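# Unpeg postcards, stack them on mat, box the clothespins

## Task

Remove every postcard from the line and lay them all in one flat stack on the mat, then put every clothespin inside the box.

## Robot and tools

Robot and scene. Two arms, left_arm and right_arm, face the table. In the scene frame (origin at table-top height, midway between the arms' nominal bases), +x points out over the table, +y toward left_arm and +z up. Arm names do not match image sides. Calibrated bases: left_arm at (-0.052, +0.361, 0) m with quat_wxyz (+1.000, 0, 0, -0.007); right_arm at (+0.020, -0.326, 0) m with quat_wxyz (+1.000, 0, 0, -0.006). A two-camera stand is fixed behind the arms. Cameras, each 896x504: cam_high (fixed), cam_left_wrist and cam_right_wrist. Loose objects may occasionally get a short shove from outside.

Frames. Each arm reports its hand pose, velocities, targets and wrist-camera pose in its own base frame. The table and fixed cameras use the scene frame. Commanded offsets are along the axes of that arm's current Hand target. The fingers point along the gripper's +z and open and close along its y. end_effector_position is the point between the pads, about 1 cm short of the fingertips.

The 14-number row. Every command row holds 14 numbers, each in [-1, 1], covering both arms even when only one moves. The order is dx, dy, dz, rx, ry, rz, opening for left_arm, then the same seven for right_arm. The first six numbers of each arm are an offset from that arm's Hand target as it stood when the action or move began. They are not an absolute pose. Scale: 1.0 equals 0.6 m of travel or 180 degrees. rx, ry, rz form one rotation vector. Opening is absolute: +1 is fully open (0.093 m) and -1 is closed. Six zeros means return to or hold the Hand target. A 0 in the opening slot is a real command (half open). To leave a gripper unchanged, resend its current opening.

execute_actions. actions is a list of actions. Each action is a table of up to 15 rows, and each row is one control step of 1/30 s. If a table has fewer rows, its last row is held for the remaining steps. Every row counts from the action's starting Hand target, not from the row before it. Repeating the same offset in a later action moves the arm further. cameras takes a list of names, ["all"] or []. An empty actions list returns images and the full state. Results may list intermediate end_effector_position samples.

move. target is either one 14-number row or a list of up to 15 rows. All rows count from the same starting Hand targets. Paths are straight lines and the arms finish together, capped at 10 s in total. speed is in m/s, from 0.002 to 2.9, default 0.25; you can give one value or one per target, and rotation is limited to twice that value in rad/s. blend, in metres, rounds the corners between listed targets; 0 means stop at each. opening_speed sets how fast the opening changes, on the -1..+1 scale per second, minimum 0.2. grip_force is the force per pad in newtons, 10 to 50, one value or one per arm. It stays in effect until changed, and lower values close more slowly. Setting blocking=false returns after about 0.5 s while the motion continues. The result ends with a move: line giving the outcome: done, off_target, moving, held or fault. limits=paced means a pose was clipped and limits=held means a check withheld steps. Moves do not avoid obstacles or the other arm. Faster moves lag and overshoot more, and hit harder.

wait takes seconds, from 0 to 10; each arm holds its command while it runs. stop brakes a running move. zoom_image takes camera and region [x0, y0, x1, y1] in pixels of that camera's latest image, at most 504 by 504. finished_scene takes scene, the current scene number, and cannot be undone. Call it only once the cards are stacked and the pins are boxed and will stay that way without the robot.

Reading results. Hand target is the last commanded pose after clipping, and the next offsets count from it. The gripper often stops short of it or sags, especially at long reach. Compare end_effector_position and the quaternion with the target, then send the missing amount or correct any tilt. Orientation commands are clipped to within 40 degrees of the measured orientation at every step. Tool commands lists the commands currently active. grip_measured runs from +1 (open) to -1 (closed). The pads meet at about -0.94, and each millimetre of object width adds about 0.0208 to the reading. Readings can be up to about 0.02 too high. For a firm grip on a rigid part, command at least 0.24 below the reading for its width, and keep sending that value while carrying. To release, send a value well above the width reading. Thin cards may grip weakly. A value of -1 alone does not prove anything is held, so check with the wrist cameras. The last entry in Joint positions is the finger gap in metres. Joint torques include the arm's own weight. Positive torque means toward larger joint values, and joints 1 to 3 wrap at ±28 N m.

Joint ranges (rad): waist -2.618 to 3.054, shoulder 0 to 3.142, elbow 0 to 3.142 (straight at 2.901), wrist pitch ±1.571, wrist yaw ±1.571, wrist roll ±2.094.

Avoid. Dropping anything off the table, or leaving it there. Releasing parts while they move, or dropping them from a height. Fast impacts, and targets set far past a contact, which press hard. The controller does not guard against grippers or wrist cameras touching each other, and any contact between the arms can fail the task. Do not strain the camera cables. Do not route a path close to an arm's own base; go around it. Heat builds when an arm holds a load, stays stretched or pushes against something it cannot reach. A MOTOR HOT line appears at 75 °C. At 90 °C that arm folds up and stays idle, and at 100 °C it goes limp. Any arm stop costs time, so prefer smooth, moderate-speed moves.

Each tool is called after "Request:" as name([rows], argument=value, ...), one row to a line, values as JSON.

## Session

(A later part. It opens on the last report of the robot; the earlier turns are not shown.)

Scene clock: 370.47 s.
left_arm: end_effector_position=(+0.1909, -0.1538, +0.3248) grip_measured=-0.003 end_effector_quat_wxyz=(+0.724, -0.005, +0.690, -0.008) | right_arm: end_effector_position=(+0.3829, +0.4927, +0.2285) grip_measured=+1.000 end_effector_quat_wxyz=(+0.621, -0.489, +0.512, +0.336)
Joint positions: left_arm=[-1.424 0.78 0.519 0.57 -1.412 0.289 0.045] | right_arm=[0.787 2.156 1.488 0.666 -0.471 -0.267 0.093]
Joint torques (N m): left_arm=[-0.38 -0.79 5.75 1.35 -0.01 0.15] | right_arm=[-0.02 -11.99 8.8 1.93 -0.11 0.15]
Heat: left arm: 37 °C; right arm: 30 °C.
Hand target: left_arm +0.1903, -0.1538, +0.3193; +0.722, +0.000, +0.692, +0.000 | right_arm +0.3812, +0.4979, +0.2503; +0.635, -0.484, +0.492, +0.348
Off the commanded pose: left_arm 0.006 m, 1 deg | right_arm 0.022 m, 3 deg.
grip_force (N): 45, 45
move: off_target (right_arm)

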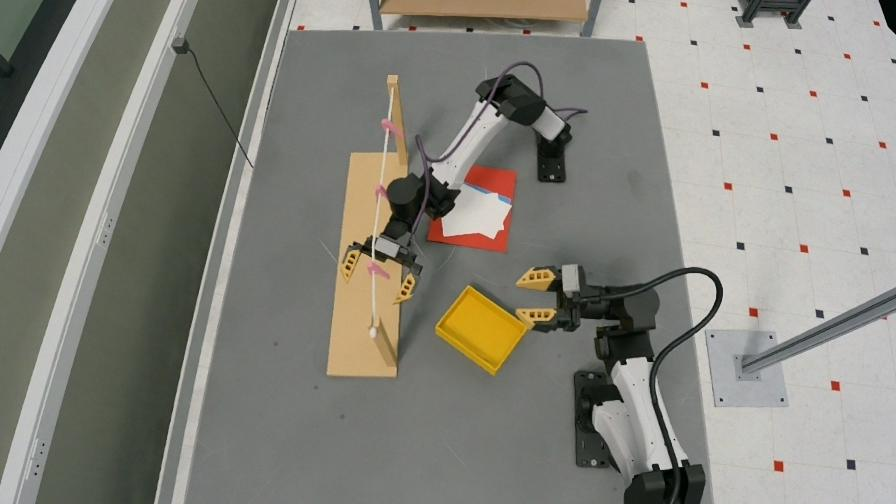

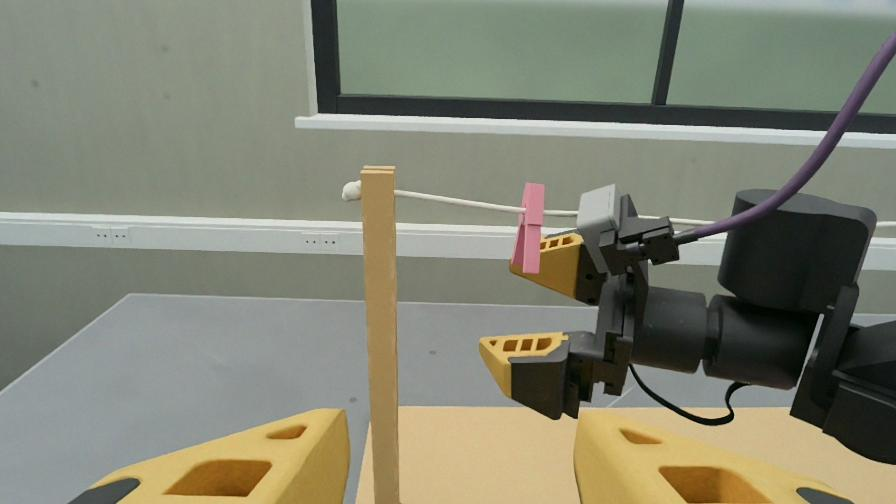

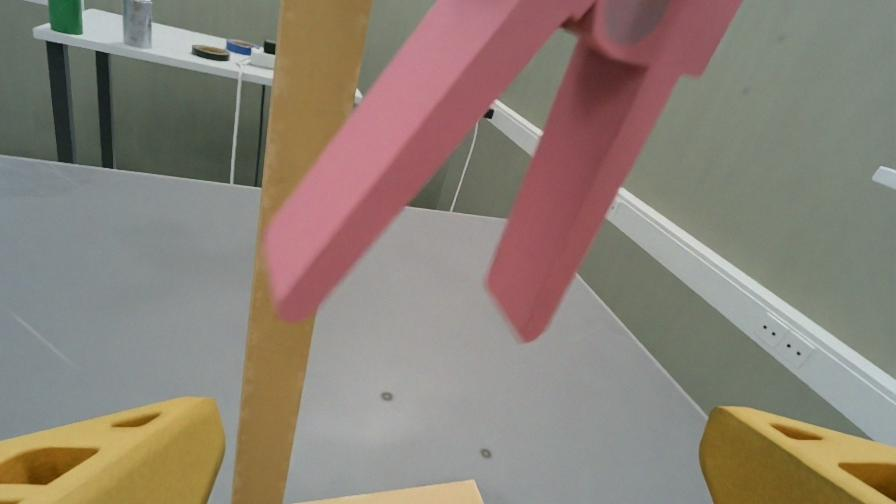

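Request:
move(target=[0,0,0,0,0,0,0,0.0393,0.025,-0.0445,0.0711,0.008,0.0857,1], speed=0.15, cameras=["all"])

Scene clock: 375.90 s.
left_arm: end_effector_position=(+0.1909, -0.1538, +0.3248) grip_measured=-0.003 end_effector_quat_wxyz=(+0.724, -0.005, +0.690, -0.008) | right_arm: end_effector_position=(+0.3705, +0.4792, +0.1851) grip_measured=+1.000 end_effector_quat_wxyz=(+0.599, -0.361, +0.621, +0.354)
Joint positions: left_arm=[-1.424 0.78 0.519 0.57 -1.412 0.289 0.045] | right_arm=[0.856 2.127 1.276 0.817 -0.204 0 0.093]
Joint torques (N m): left_arm=[-0.38 -0.77 5.75 1.35 0 0.15] | right_arm=[0.32 -15.57 5.11 2.31 0.13 0.11]
Heat: left arm: 36 °C; right arm: 30 °C.
Hand target: left_arm +0.1903, -0.1538, +0.3193; +0.722, +0.000, +0.692, +0.000 | right_arm +0.3660, +0.4761, +0.2222; +0.626, -0.344, +0.596, +0.367
Off the commanded pose: left_arm 0.006 m, 1 deg | right_arm 0.038 m, 5 deg.
grip_force (N): 45, 45
move: off_target (right_arm)

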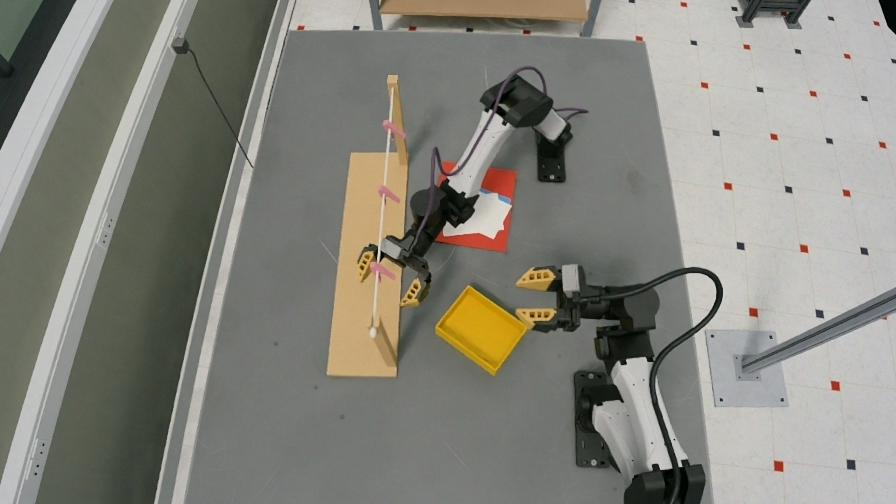

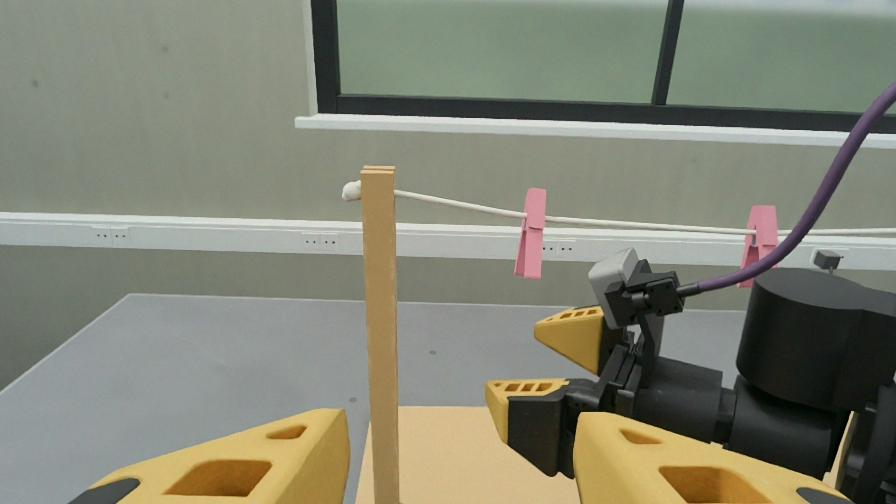

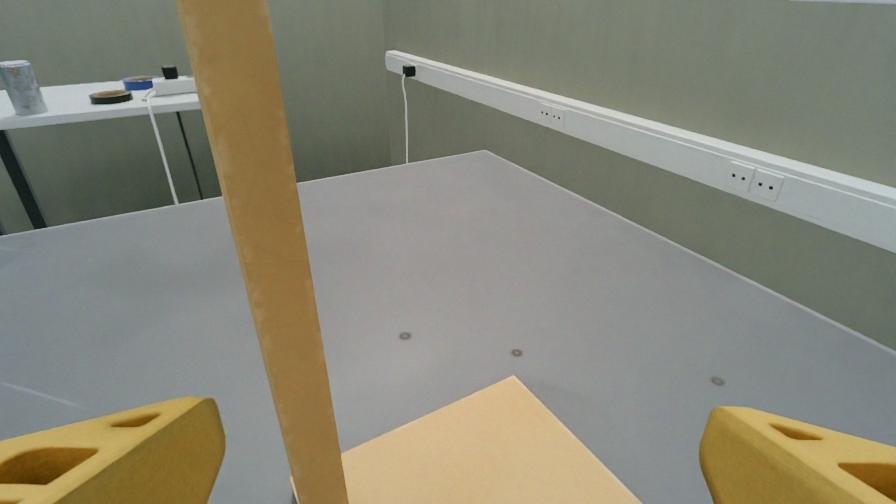

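Request:
move(target=[0,0,0,0,0,0,0,-0.0967,0,0,0,-0.008,0,1], speed=0.1, cameras=["all"])

Scene clock: 378.40 s.
left_arm: end_effector_position=(+0.1909, -0.1538, +0.3248) grip_measured=-0.003 end_effector_quat_wxyz=(+0.724, -0.005, +0.690, -0.008) | right_arm: end_effector_position=(+0.3658, +0.4735, +0.2359) grip_measured=+1.000 end_effector_quat_wxyz=(+0.603, -0.356, +0.617, +0.358)
Joint positions: left_arm=[-1.424 0.78 0.519 0.57 -1.412 0.289 0.045] | right_arm=[0.856 2.012 1.309 0.686 -0.203 0.008 0.093]
Joint torques (N m): left_arm=[-0.38 -0.79 5.75 1.34 -0.01 0.15] | right_arm=[0.02 -14.02 8.53 2.03 0.12 0.09]
Heat: left arm: 36 °C; right arm: 30 °C.
Hand target: left_arm +0.1903, -0.1538, +0.3193; +0.722, +0.000, +0.692, +0.000 | right_arm +0.3648, +0.4732, +0.2800; +0.634, -0.340, +0.588, +0.371
Off the commanded pose: left_arm 0.006 m, 1 deg | right_arm 0.044 m, 5 deg.
grip_force (N): 45, 45
move: off_target (right_arm)

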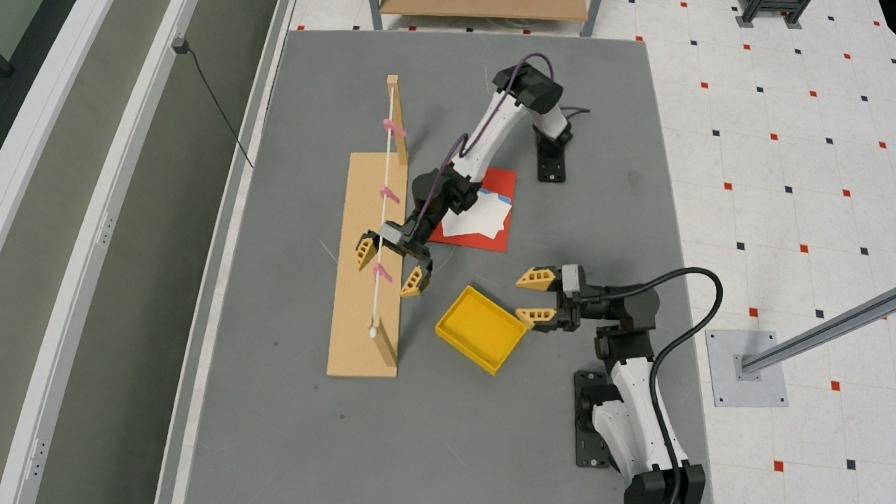

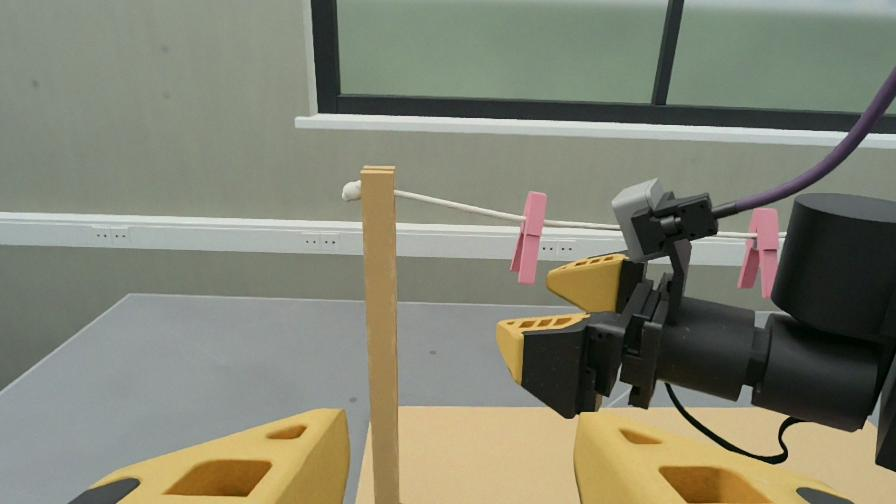

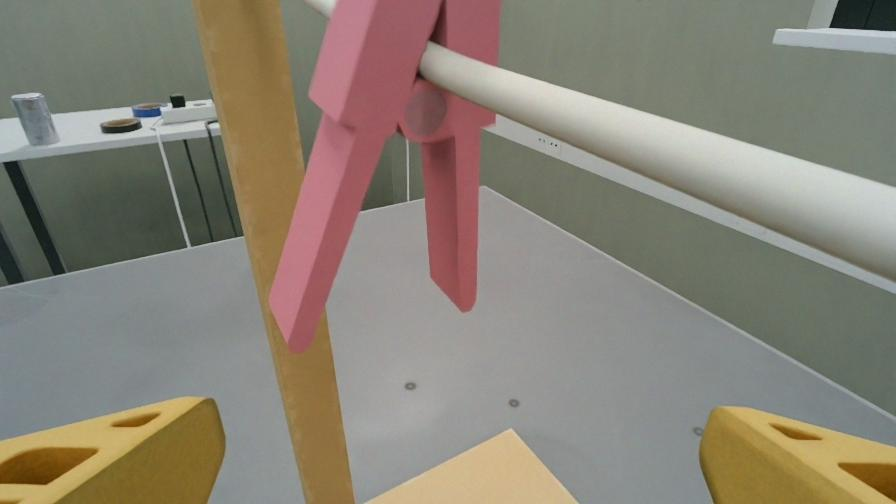

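Request:
move(target=[0,0,0,0,0,0,0,-0.062,0.018,0.0,0,-0.006,0,1], speed=0.1, cameras=["all"])

Scene clock: 380.23 s.
left_arm: end_effector_position=(+0.1909, -0.1538, +0.3248) grip_measured=-0.003 end_effector_quat_wxyz=(+0.724, -0.005, +0.690, -0.008) | right_arm: end_effector_position=(+0.3568, +0.4775, +0.2743) grip_measured=+1.000 end_effector_quat_wxyz=(+0.610, -0.353, +0.611, +0.361)
Joint positions: left_arm=[-1.424 0.78 0.519 0.57 -1.412 0.289 0.045] | right_arm=[0.879 1.953 1.366 0.592 -0.179 0.011 0.093]
Joint torques (N m): left_arm=[-0.39 -0.79 5.76 1.35 0 0.15] | right_arm=[-0.21 -13.82 9.11 2.13 0.14 0.11]
Motor temperatures (°C): left_arm=[22 25 33 36 20 20 20] | right_arm=[19 30 31 29 21 21 19]
Heat: left arm: 36 °C; right arm: 31 °C.
Hand target: left_arm +0.1903, -0.1538, +0.3193; +0.722, +0.000, +0.692, +0.000 | right_arm +0.3543, +0.4758, +0.3172; +0.639, -0.336, +0.582, +0.374
Off the commanded pose: left_arm 0.006 m, 1 deg | right_arm 0.043 m, 5 deg.
grip_force (N): 45, 45
move: off_target (right_arm)

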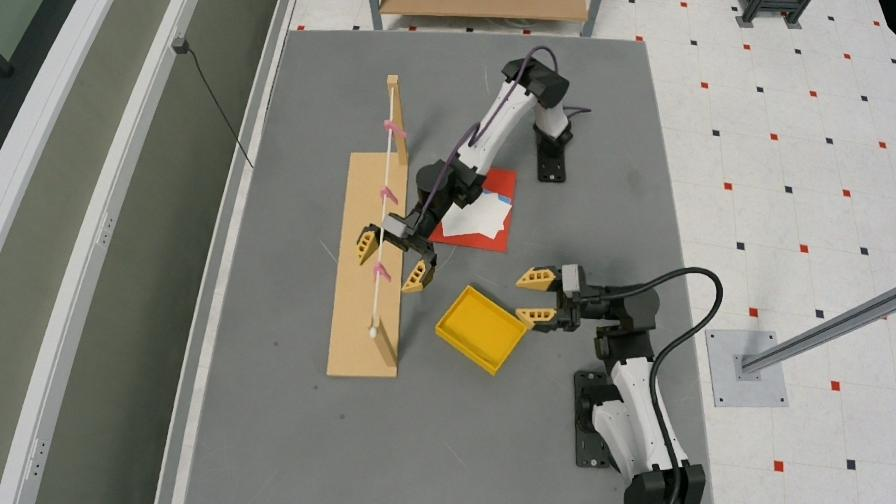

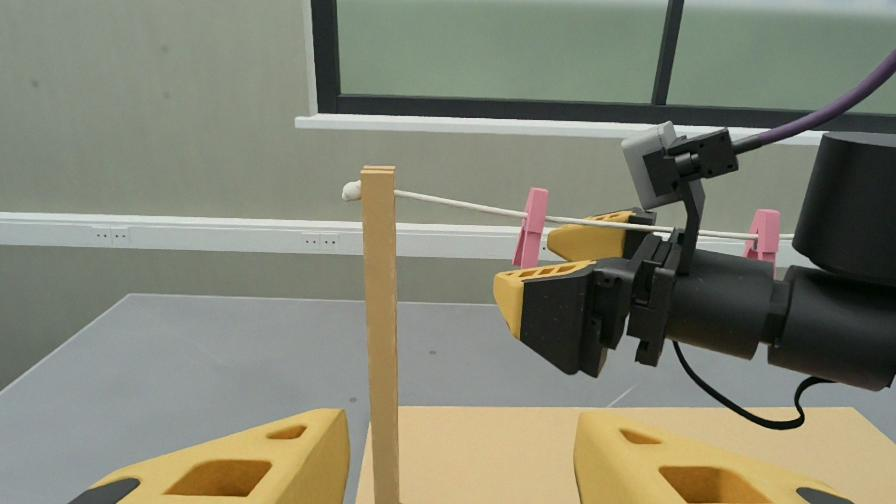

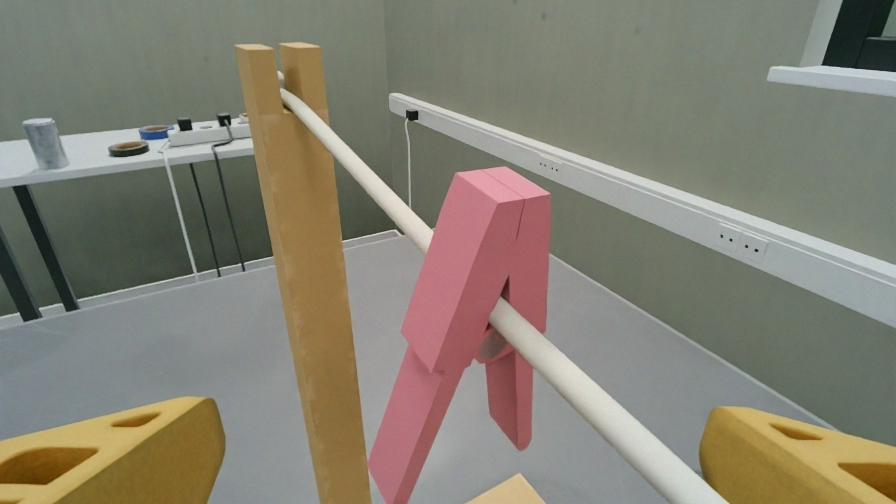

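Request:
move([
  [0,0,0,0,0,0,0,-0.018,0,0.018,0,-0.004,0,1],
], speed=0.08, cameras=["cam_left_wrist","cam_right_wrist"])

Scene clock: 381.70 s.
left_arm: end_effector_position=(+0.1909, -0.1538, +0.3248) grip_measured=-0.003 end_effector_quat_wxyz=(+0.724, -0.005, +0.690, -0.008) | right_arm: end_effector_position=(+0.3608, +0.4813, +0.3002) grip_measured=+1.000 end_effector_quat_wxyz=(+0.623, -0.347, +0.599, +0.364)
Joint positions: left_arm=[-1.424 0.78 0.519 0.57 -1.412 0.289 0.045] | right_arm=[0.879 1.953 1.438 0.556 -0.175 0.013 0.093]
Joint torques (N m): left_arm=[-0.39 -0.79 5.75 1.34 -0.01 0.15] | right_arm=[0.21 -11.28 9.25 2.14 0.09 0.1]
Heat: left arm: 35 °C; right arm: 31 °C.
Hand target: left_arm +0.1903, -0.1538, +0.3193; +0.722, +0.000, +0.692, +0.000 | right_arm +0.3592, +0.4842, +0.3290; +0.643, -0.334, +0.578, +0.377
Off the commanded pose: left_arm 0.006 m, 1 deg | right_arm 0.029 m, 4 deg.
grip_force (N): 45, 45
move: off_target (right_arm)
Images, in order (width x height): cam_left_wrist 896x504, cam_right_wrist 896x504.

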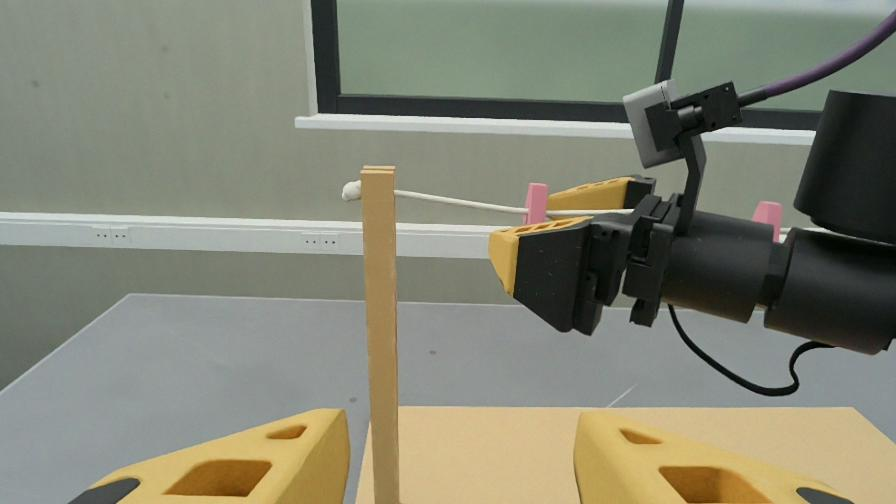

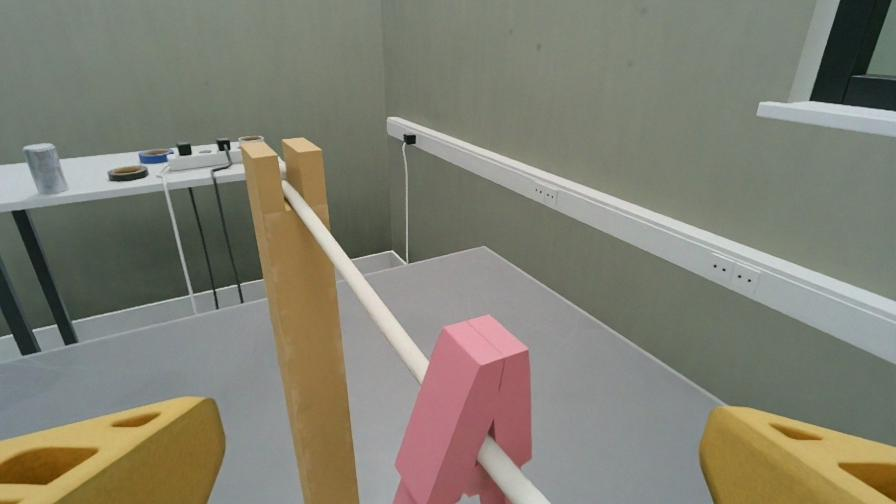

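Request:
move([
  [0,0,0,0,0,0,0,0.043,0,0,0,0,0,1],
], speed=0.08, cameras=["cam_left_wrist","cam_right_wrist"])

Scene clock: 383.07 s.
left_arm: end_effector_position=(+0.1909, -0.1538, +0.3248) grip_measured=-0.003 end_effector_quat_wxyz=(+0.724, -0.005, +0.690, -0.008) | right_arm: end_effector_position=(+0.3630, +0.4861, +0.2966) grip_measured=+1.000 end_effector_quat_wxyz=(+0.633, -0.343, +0.588, +0.369)
Joint positions: left_arm=[-1.424 0.78 0.519 0.57 -1.412 0.289 0.045] | right_arm=[0.882 1.985 1.438 0.621 -0.173 0.013 0.093]
Joint torques (N m): left_arm=[-0.39 -0.79 5.75 1.34 0 0.14] | right_arm=[0.29 -10.37 5.44 2.25 0.19 0.11]
Heat: left arm: 35 °C; right arm: 31 °C.
Hand target: left_arm +0.1903, -0.1538, +0.3193; +0.722, +0.000, +0.692, +0.000 | right_arm +0.3605, +0.4867, +0.3033; +0.643, -0.334, +0.578, +0.376
Off the commanded pose: left_arm 0.006 m, 1 deg | right_arm 0.007 m, 2 deg.
grip_force (N): 45, 45
move: done
Images, in order (width x height): cam_left_wrist 896x504, cam_right_wrist 896x504.

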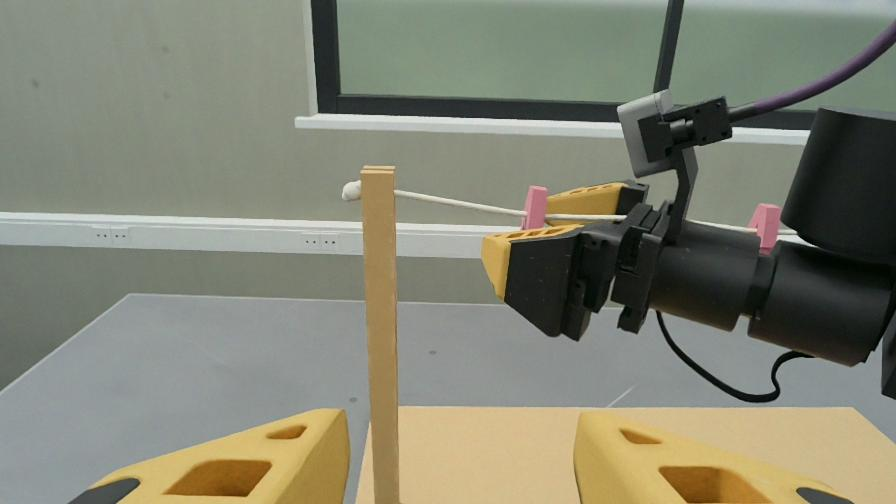

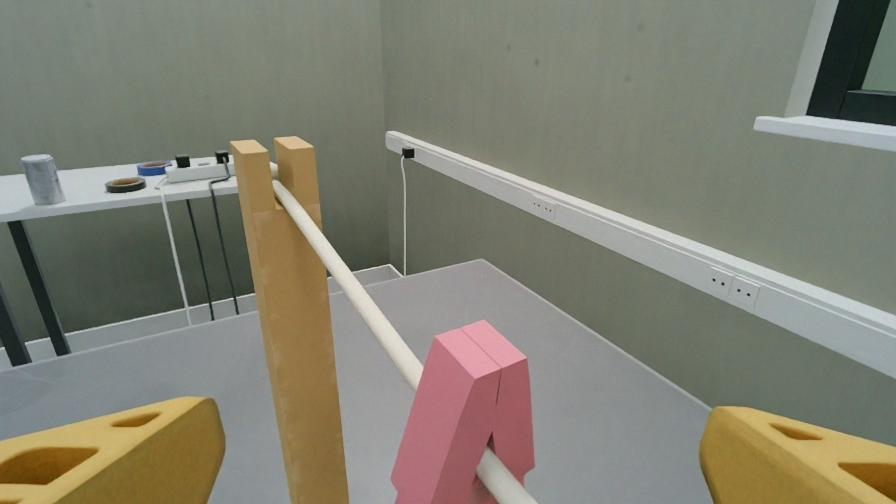

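Request:
move([
  [0,0,0,0,0,0,0,0.058,0.004,0.0,0,0.01,0,1],
], speed=0.08, cameras=["cam_left_wrist","cam_right_wrist"])

Scene clock: 384.40 s.
left_arm: end_effector_position=(+0.1909, -0.1538, +0.3248) grip_measured=-0.003 end_effector_quat_wxyz=(+0.724, -0.005, +0.690, -0.008) | right_arm: end_effector_position=(+0.3622, +0.4907, +0.2589) grip_measured=+1.000 end_effector_quat_wxyz=(+0.620, -0.348, +0.601, +0.364)
Joint positions: left_arm=[-1.424 0.78 0.519 0.57 -1.412 0.289 0.045] | right_arm=[0.889 2.032 1.386 0.682 -0.166 0.013 0.093]
Joint torques (N m): left_arm=[-0.39 -0.77 5.76 1.35 -0.01 0.15] | right_arm=[0.13 -11.02 5.55 2.25 0.13 0.03]
Heat: left arm: 35 °C; right arm: 31 °C.
Hand target: left_arm +0.1903, -0.1538, +0.3193; +0.722, +0.000, +0.692, +0.000 | right_arm +0.3601, +0.4914, +0.2688; +0.634, -0.339, +0.588, +0.371
Off the commanded pose: left_arm 0.006 m, 1 deg | right_arm 0.010 m, 2 deg.
grip_force (N): 45, 45
move: done
Images, in order (width x height): cam_left_wrist 896x504, cam_right_wrist 896x504.

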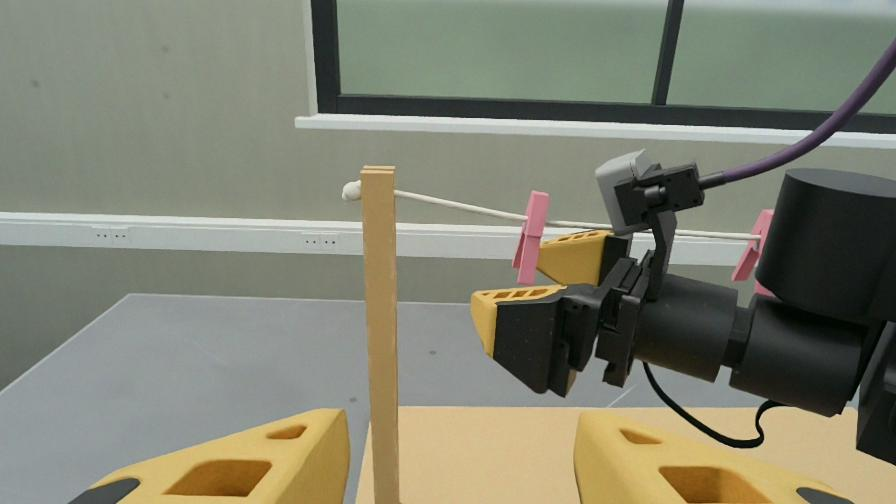

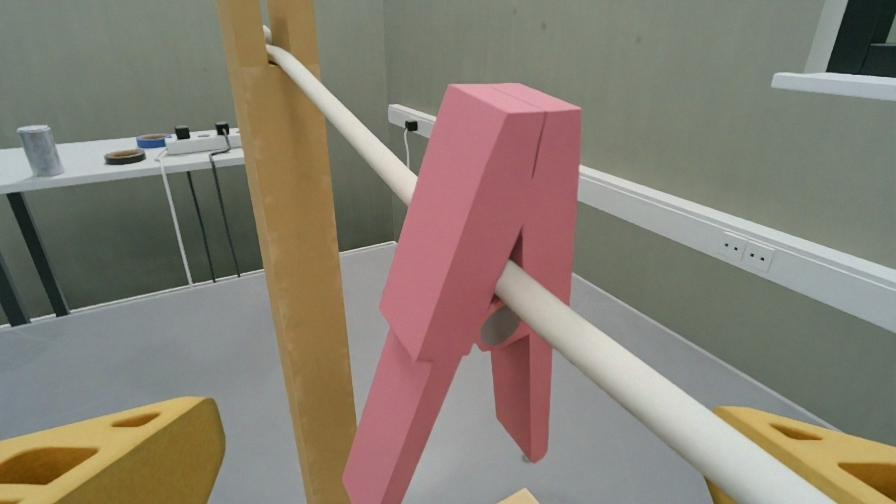

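Request:
move(target=[0,0,0,0,0,0,0,0,0,0,0,0,0,-1], grip_force=50, opening_speed=0.8, cameras=["cam_left_wrist","cam_right_wrist"])

Scene clock: 387.53 s.
left_arm: end_effector_position=(+0.1909, -0.1538, +0.3248) grip_measured=-0.003 end_effector_quat_wxyz=(+0.724, -0.005, +0.690, -0.008) | right_arm: end_effector_position=(+0.3624, +0.4906, +0.2591) grip_measured=-0.990 end_effector_quat_wxyz=(+0.621, -0.347, +0.601, +0.364)
Joint positions: left_arm=[-1.424 0.78 0.519 0.57 -1.412 0.289 0.045] | right_arm=[0.889 2.032 1.386 0.683 -0.165 0.013 0]
Joint torques (N m): left_arm=[-0.39 -0.79 5.76 1.34 -0.01 0.15] | right_arm=[0.09 -10.89 5.59 2.31 0.09 0.05]
Heat: left arm: 35 °C; right arm: 31 °C.
Hand target: left_arm +0.1903, -0.1538, +0.3193; +0.722, +0.000, +0.692, +0.000 | right_arm +0.3600, +0.4914, +0.2688; +0.634, -0.340, +0.588, +0.371
Off the commanded pose: left_arm 0.006 m, 1 deg | right_arm 0.010 m, 2 deg.
move: done
Images, in order (width x height): cam_left_wrist 896x504, cam_right_wrist 896x504.

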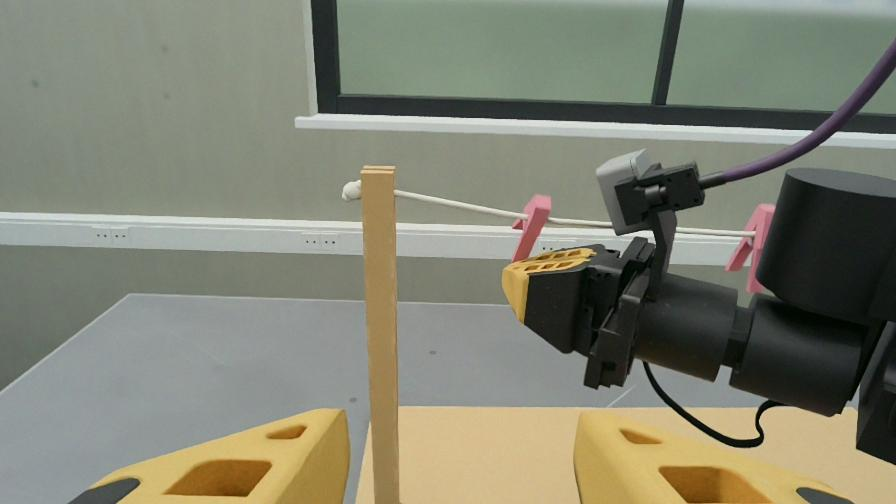

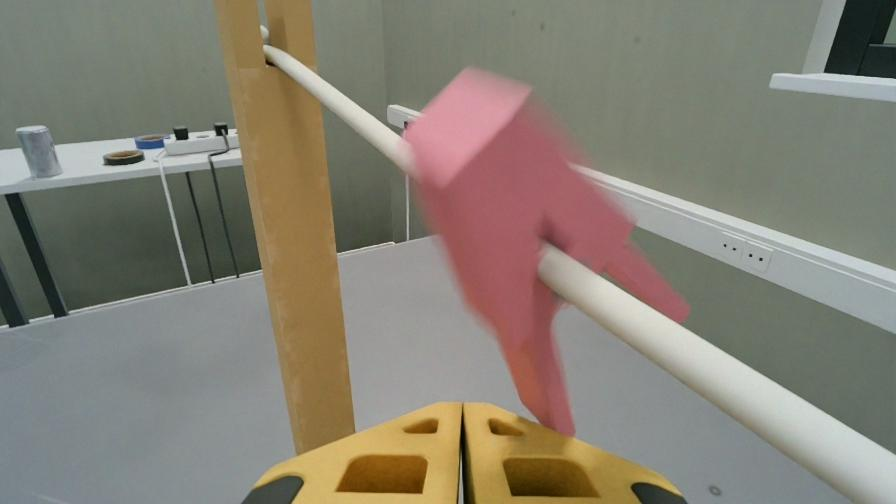

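Request:
move([
  [0,0,0,0,0,0,0,0,0,0,0,0,0,0.9],
  [0,0,0,0,0,0,0,-0.085,0,0,0,0,0,0.9],
], speed=0.08, cameras=["cam_left_wrist","cam_right_wrist"])

Scene clock: 389.97 s.
left_arm: end_effector_position=(+0.1909, -0.1538, +0.3248) grip_measured=-0.003 end_effector_quat_wxyz=(+0.724, -0.005, +0.690, -0.008) | right_arm: end_effector_position=(+0.3615, +0.4894, +0.2760) grip_measured=+0.899 end_effector_quat_wxyz=(+0.605, -0.353, +0.618, +0.358)
Joint positions: left_arm=[-1.424 0.78 0.519 0.57 -1.412 0.289 0.045] | right_arm=[0.889 1.988 1.444 0.531 -0.165 0.013 0.088]
Joint torques (N m): left_arm=[-0.38 -0.79 5.76 1.34 0 0.14] | right_arm=[-0.05 -14.24 8.9 2.07 0.14 0.02]
Heat: left arm: 35 °C; right arm: 32 °C.
Hand target: left_arm +0.1903, -0.1538, +0.3193; +0.722, +0.000, +0.692, +0.000 | right_arm +0.3583, +0.4877, +0.3197; +0.634, -0.340, +0.588, +0.371
Off the commanded pose: left_arm 0.006 m, 1 deg | right_arm 0.044 m, 5 deg.
move: off_target (right_arm)
Images, in order (width x height): cam_left_wrist 896x504, cam_right_wrist 896x504.

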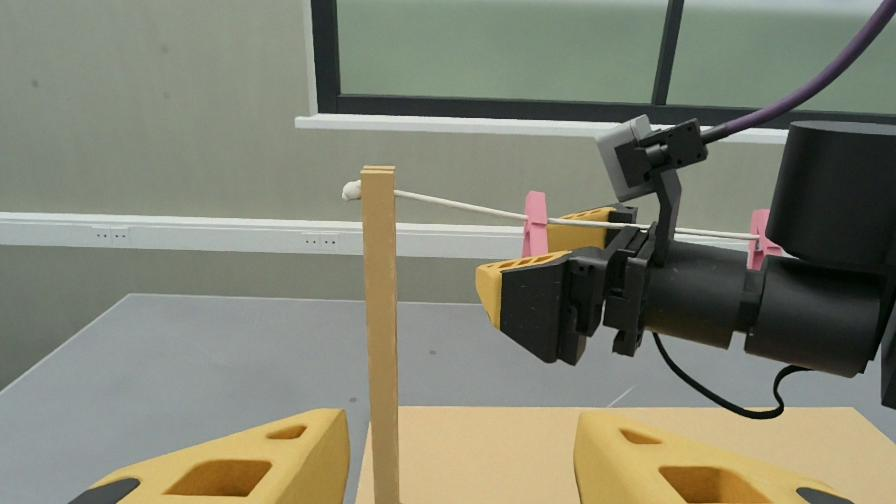

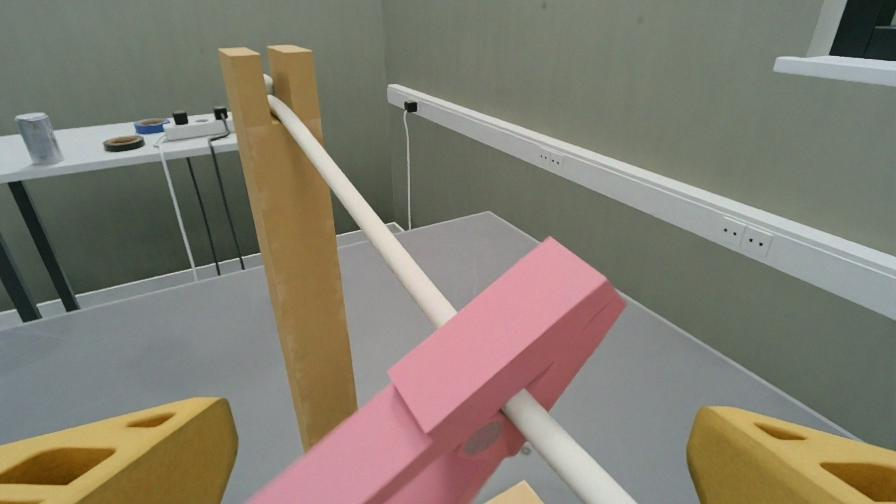

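Request:
wait(seconds=0.8, cameras=["cam_right_wrist"])

Scene clock: 390.93 s.
left_arm: end_effector_position=(+0.1909, -0.1538, +0.3248) grip_measured=-0.003 end_effector_quat_wxyz=(+0.724, -0.005, +0.690, -0.008) | right_arm: end_effector_position=(+0.3615, +0.4894, +0.2760) grip_measured=+0.899 end_effector_quat_wxyz=(+0.604, -0.354, +0.618, +0.358)
Joint positions: left_arm=[-1.424 0.78 0.519 0.57 -1.412 0.289 0.045] | right_arm=[0.889 1.988 1.444 0.531 -0.165 0.013 0.088]
Joint torques (N m): left_arm=[-0.39 -0.79 5.74 1.35 0 0.15] | right_arm=[-0.18 -14.3 9.07 2.12 0.1 0.06]
Heat: left arm: 35 °C; right arm: 32 °C.
Hand target: left_arm +0.1903, -0.1538, +0.3193; +0.722, +0.000, +0.692, +0.000 | right_arm +0.3583, +0.4877, +0.3197; +0.634, -0.340, +0.588, +0.371
Tool commands: left_gripper/opening=+0.0 right_gripper/opening=+0.9
Off the commanded pose: left_arm 0.006 m, 1 deg | right_arm 0.044 m, 5 deg.
wait: 0.80 s; at rest from the start
Images, in order (width x height): cam_right_wrist 896x504.

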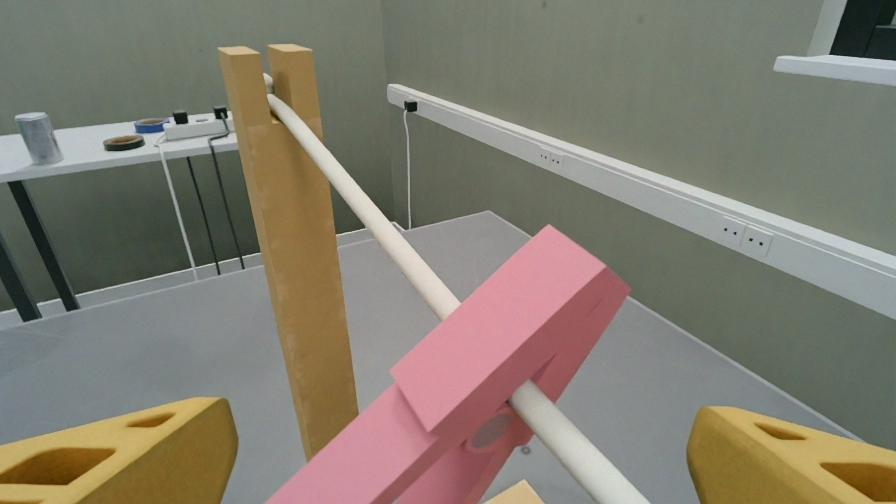

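Request:
move([
  [0,0,0,0,0,0,0,0.076,0,0,0,0,0,0.9],
  [0,0,0,0,0,0,0,0.076,0,0,0,0,0,-0.1],
], speed=0.08, opening_speed=0.6, cameras=["cam_left_wrist","cam_right_wrist"])

Scene clock: 394.43 s.
left_arm: end_effector_position=(+0.1909, -0.1538, +0.3248) grip_measured=-0.003 end_effector_quat_wxyz=(+0.724, -0.005, +0.690, -0.008) | right_arm: end_effector_position=(+0.3621, +0.4902, +0.2637) grip_measured=-0.099 end_effector_quat_wxyz=(+0.620, -0.347, +0.602, +0.364)
Joint positions: left_arm=[-1.424 0.78 0.519 0.57 -1.412 0.289 0.045] | right_arm=[0.889 2.024 1.394 0.665 -0.165 0.013 0.04]
Joint torques (N m): left_arm=[-0.38 -0.79 5.74 1.35 0 0.15] | right_arm=[0.16 -10.76 6.04 2.28 0.06 0.01]
Heat: left arm: 34 °C; right arm: 32 °C.
Hand target: left_arm +0.1903, -0.1538, +0.3193; +0.722, +0.000, +0.692, +0.000 | right_arm +0.3598, +0.4910, +0.2742; +0.634, -0.340, +0.588, +0.371
Off the commanded pose: left_arm 0.006 m, 1 deg | right_arm 0.011 m, 3 deg.
move: off_target (right_arm); target 2's new opening was sent with right_arm's hand 0.011 m and 3 deg from that target
Images, in order (width x height): cam_left_wrist 896x504, cam_right_wrist 896x504.

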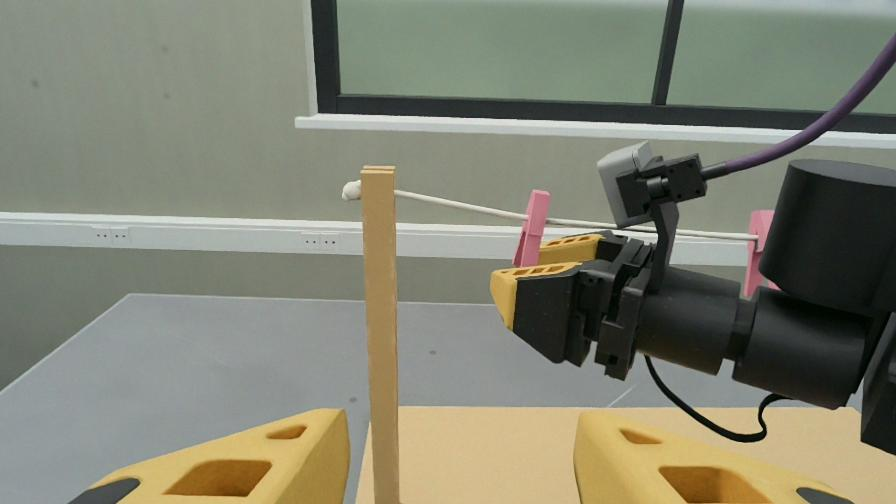

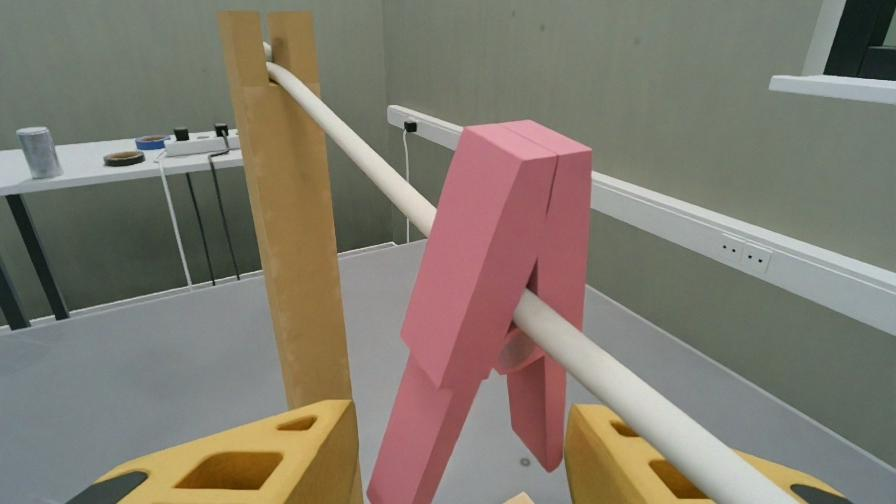

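Request:
move([
  [0,0,0,0,0,0,0,-0.073,0,0.008,0,0,0,-0.1],
  [0,0,0,0,0,0,0,-0.073,0,0.008,0,0,0,-1],
], speed=0.08, opening_speed=0.6, cameras=["cam_left_wrist","cam_right_wrist"])

Scene clock: 398.07 s.
left_arm: end_effector_position=(+0.1909, -0.1538, +0.3248) grip_measured=-0.003 end_effector_quat_wxyz=(+0.724, -0.005, +0.690, -0.008) | right_arm: end_effector_position=(+0.3666, +0.4926, +0.2732) grip_measured=-0.891 end_effector_quat_wxyz=(+0.606, -0.350, +0.620, +0.354)
Joint positions: left_arm=[-1.424 0.78 0.519 0.57 -1.412 0.289 0.045] | right_arm=[0.889 2.011 1.465 0.532 -0.153 0.013 0.002]
Joint torques (N m): left_arm=[-0.38 -0.81 5.76 1.35 0 0.14] | right_arm=[0.2 -14.63 8.95 2.07 -0.01 -0.02]
Heat: left arm: 34 °C; right arm: 33 °C.
Hand target: left_arm +0.1903, -0.1538, +0.3193; +0.722, +0.000, +0.692, +0.000 | right_arm +0.3607, +0.4921, +0.3181; +0.634, -0.340, +0.588, +0.371
Off the commanded pose: left_arm 0.006 m, 1 deg | right_arm 0.045 m, 5 deg.
move: off_target (right_arm); target 2's new opening was sent with right_arm's hand 0.049 m and 6 deg from that target
Images, in order (width x height): cam_left_wrist 896x504, cam_right_wrist 896x504.

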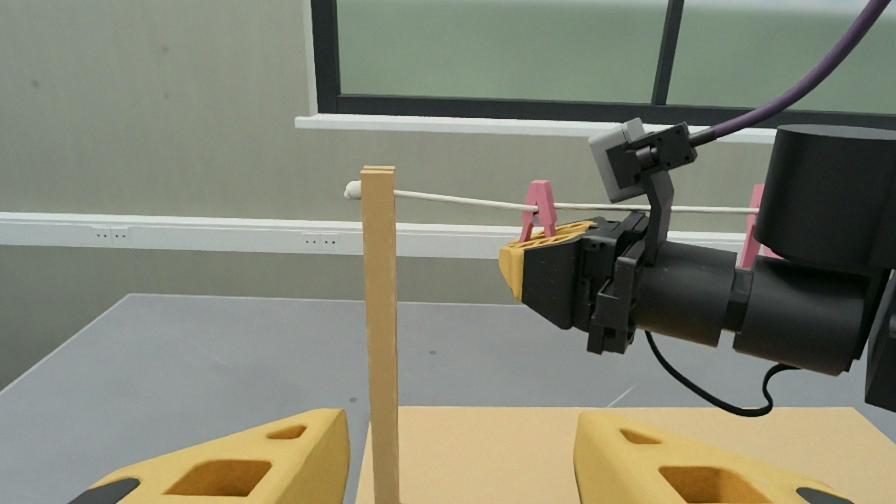

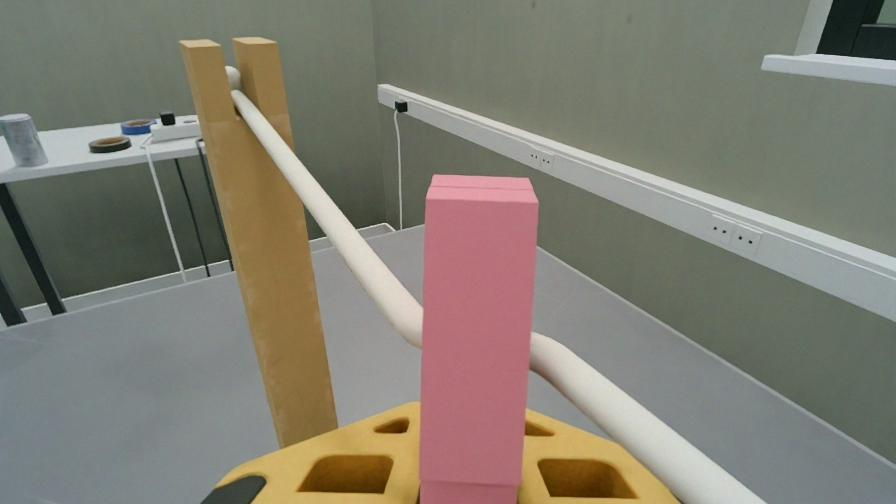

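Request:
move([
  [0,0,0,0,0,0,0,0,0,0,0,0,0,0.95],
  [0,0,0,0,0,0,0,0.1885,0,0,0,0,0,0.95],
  [0,0,0,0,0,0,0,0.1885,0.02,-0.0175,-0.122,0,0,0.95],
], speed=0.12, cameras=["all"])

Scene clock: 403.80 s.
left_arm: end_effector_position=(+0.1909, -0.1538, +0.3248) grip_measured=-0.003 end_effector_quat_wxyz=(+0.724, -0.005, +0.690, -0.008) | right_arm: end_effector_position=(+0.3448, +0.4947, +0.1855) grip_measured=+0.949 end_effector_quat_wxyz=(+0.539, -0.458, +0.528, +0.470)
Joint positions: left_arm=[-1.424 0.78 0.519 0.57 -1.412 0.289 0.045] | right_arm=[0.796 2.216 1.363 0.882 -0.635 0.02 0.091]
Joint torques (N m): left_arm=[-0.38 -0.79 5.75 1.34 -0.01 0.15] | right_arm=[-0.75 -11.22 8.25 2.02 -0.01 0.11]
Heat: left arm: 34 °C; right arm: 34 °C.
Hand target: left_arm +0.1903, -0.1538, +0.3193; +0.722, +0.000, +0.692, +0.000 | right_arm +0.3490, +0.4969, +0.2047; +0.557, -0.454, +0.506, +0.476
Off the commanded pose: left_arm 0.006 m, 1 deg | right_arm 0.020 m, 3 deg.
move: off_target (right_arm)

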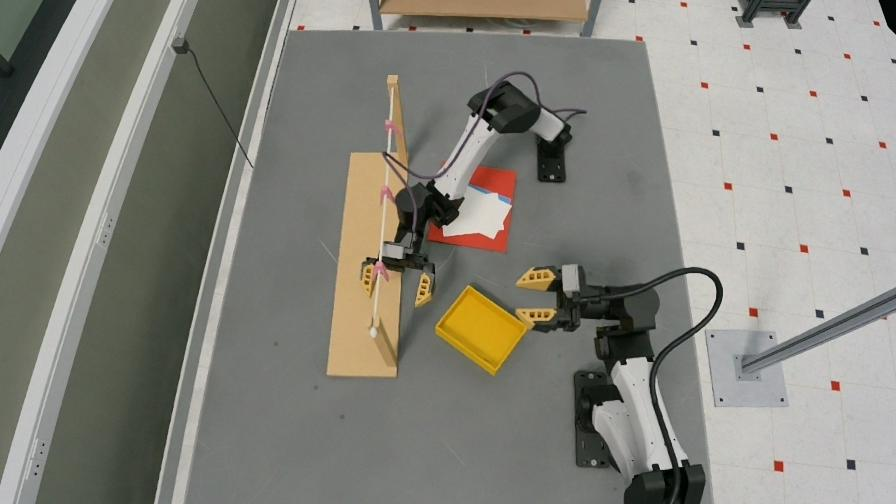

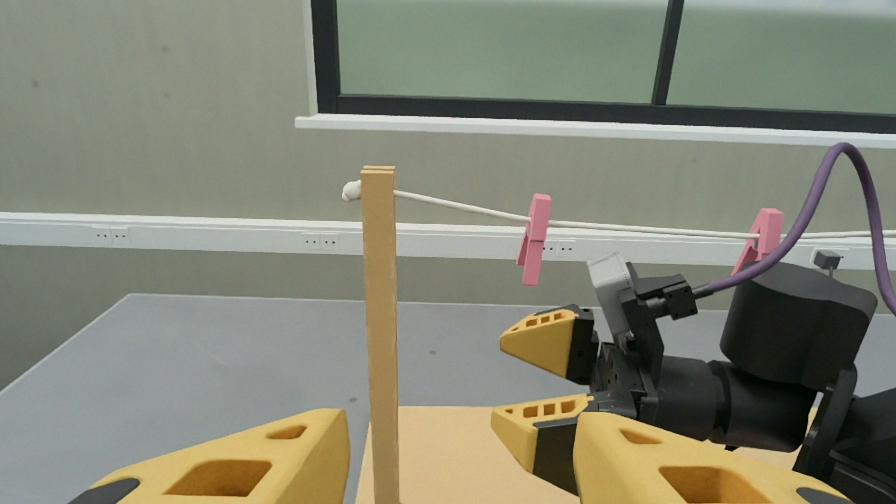

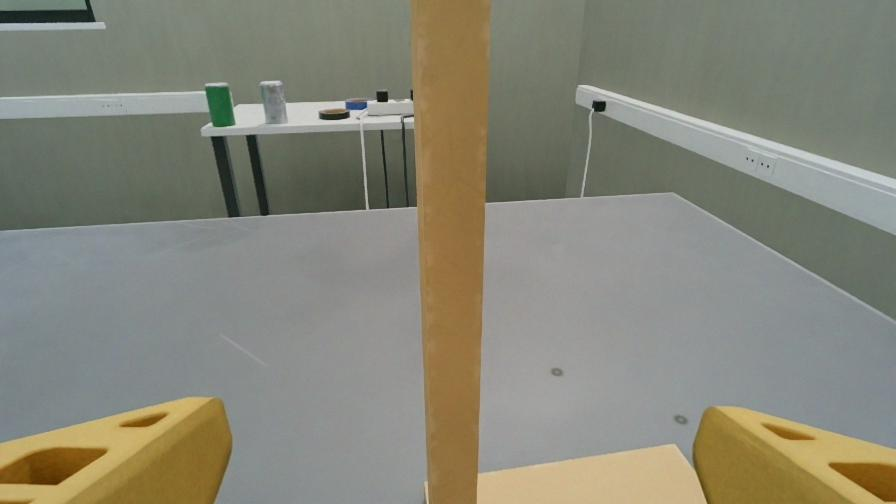

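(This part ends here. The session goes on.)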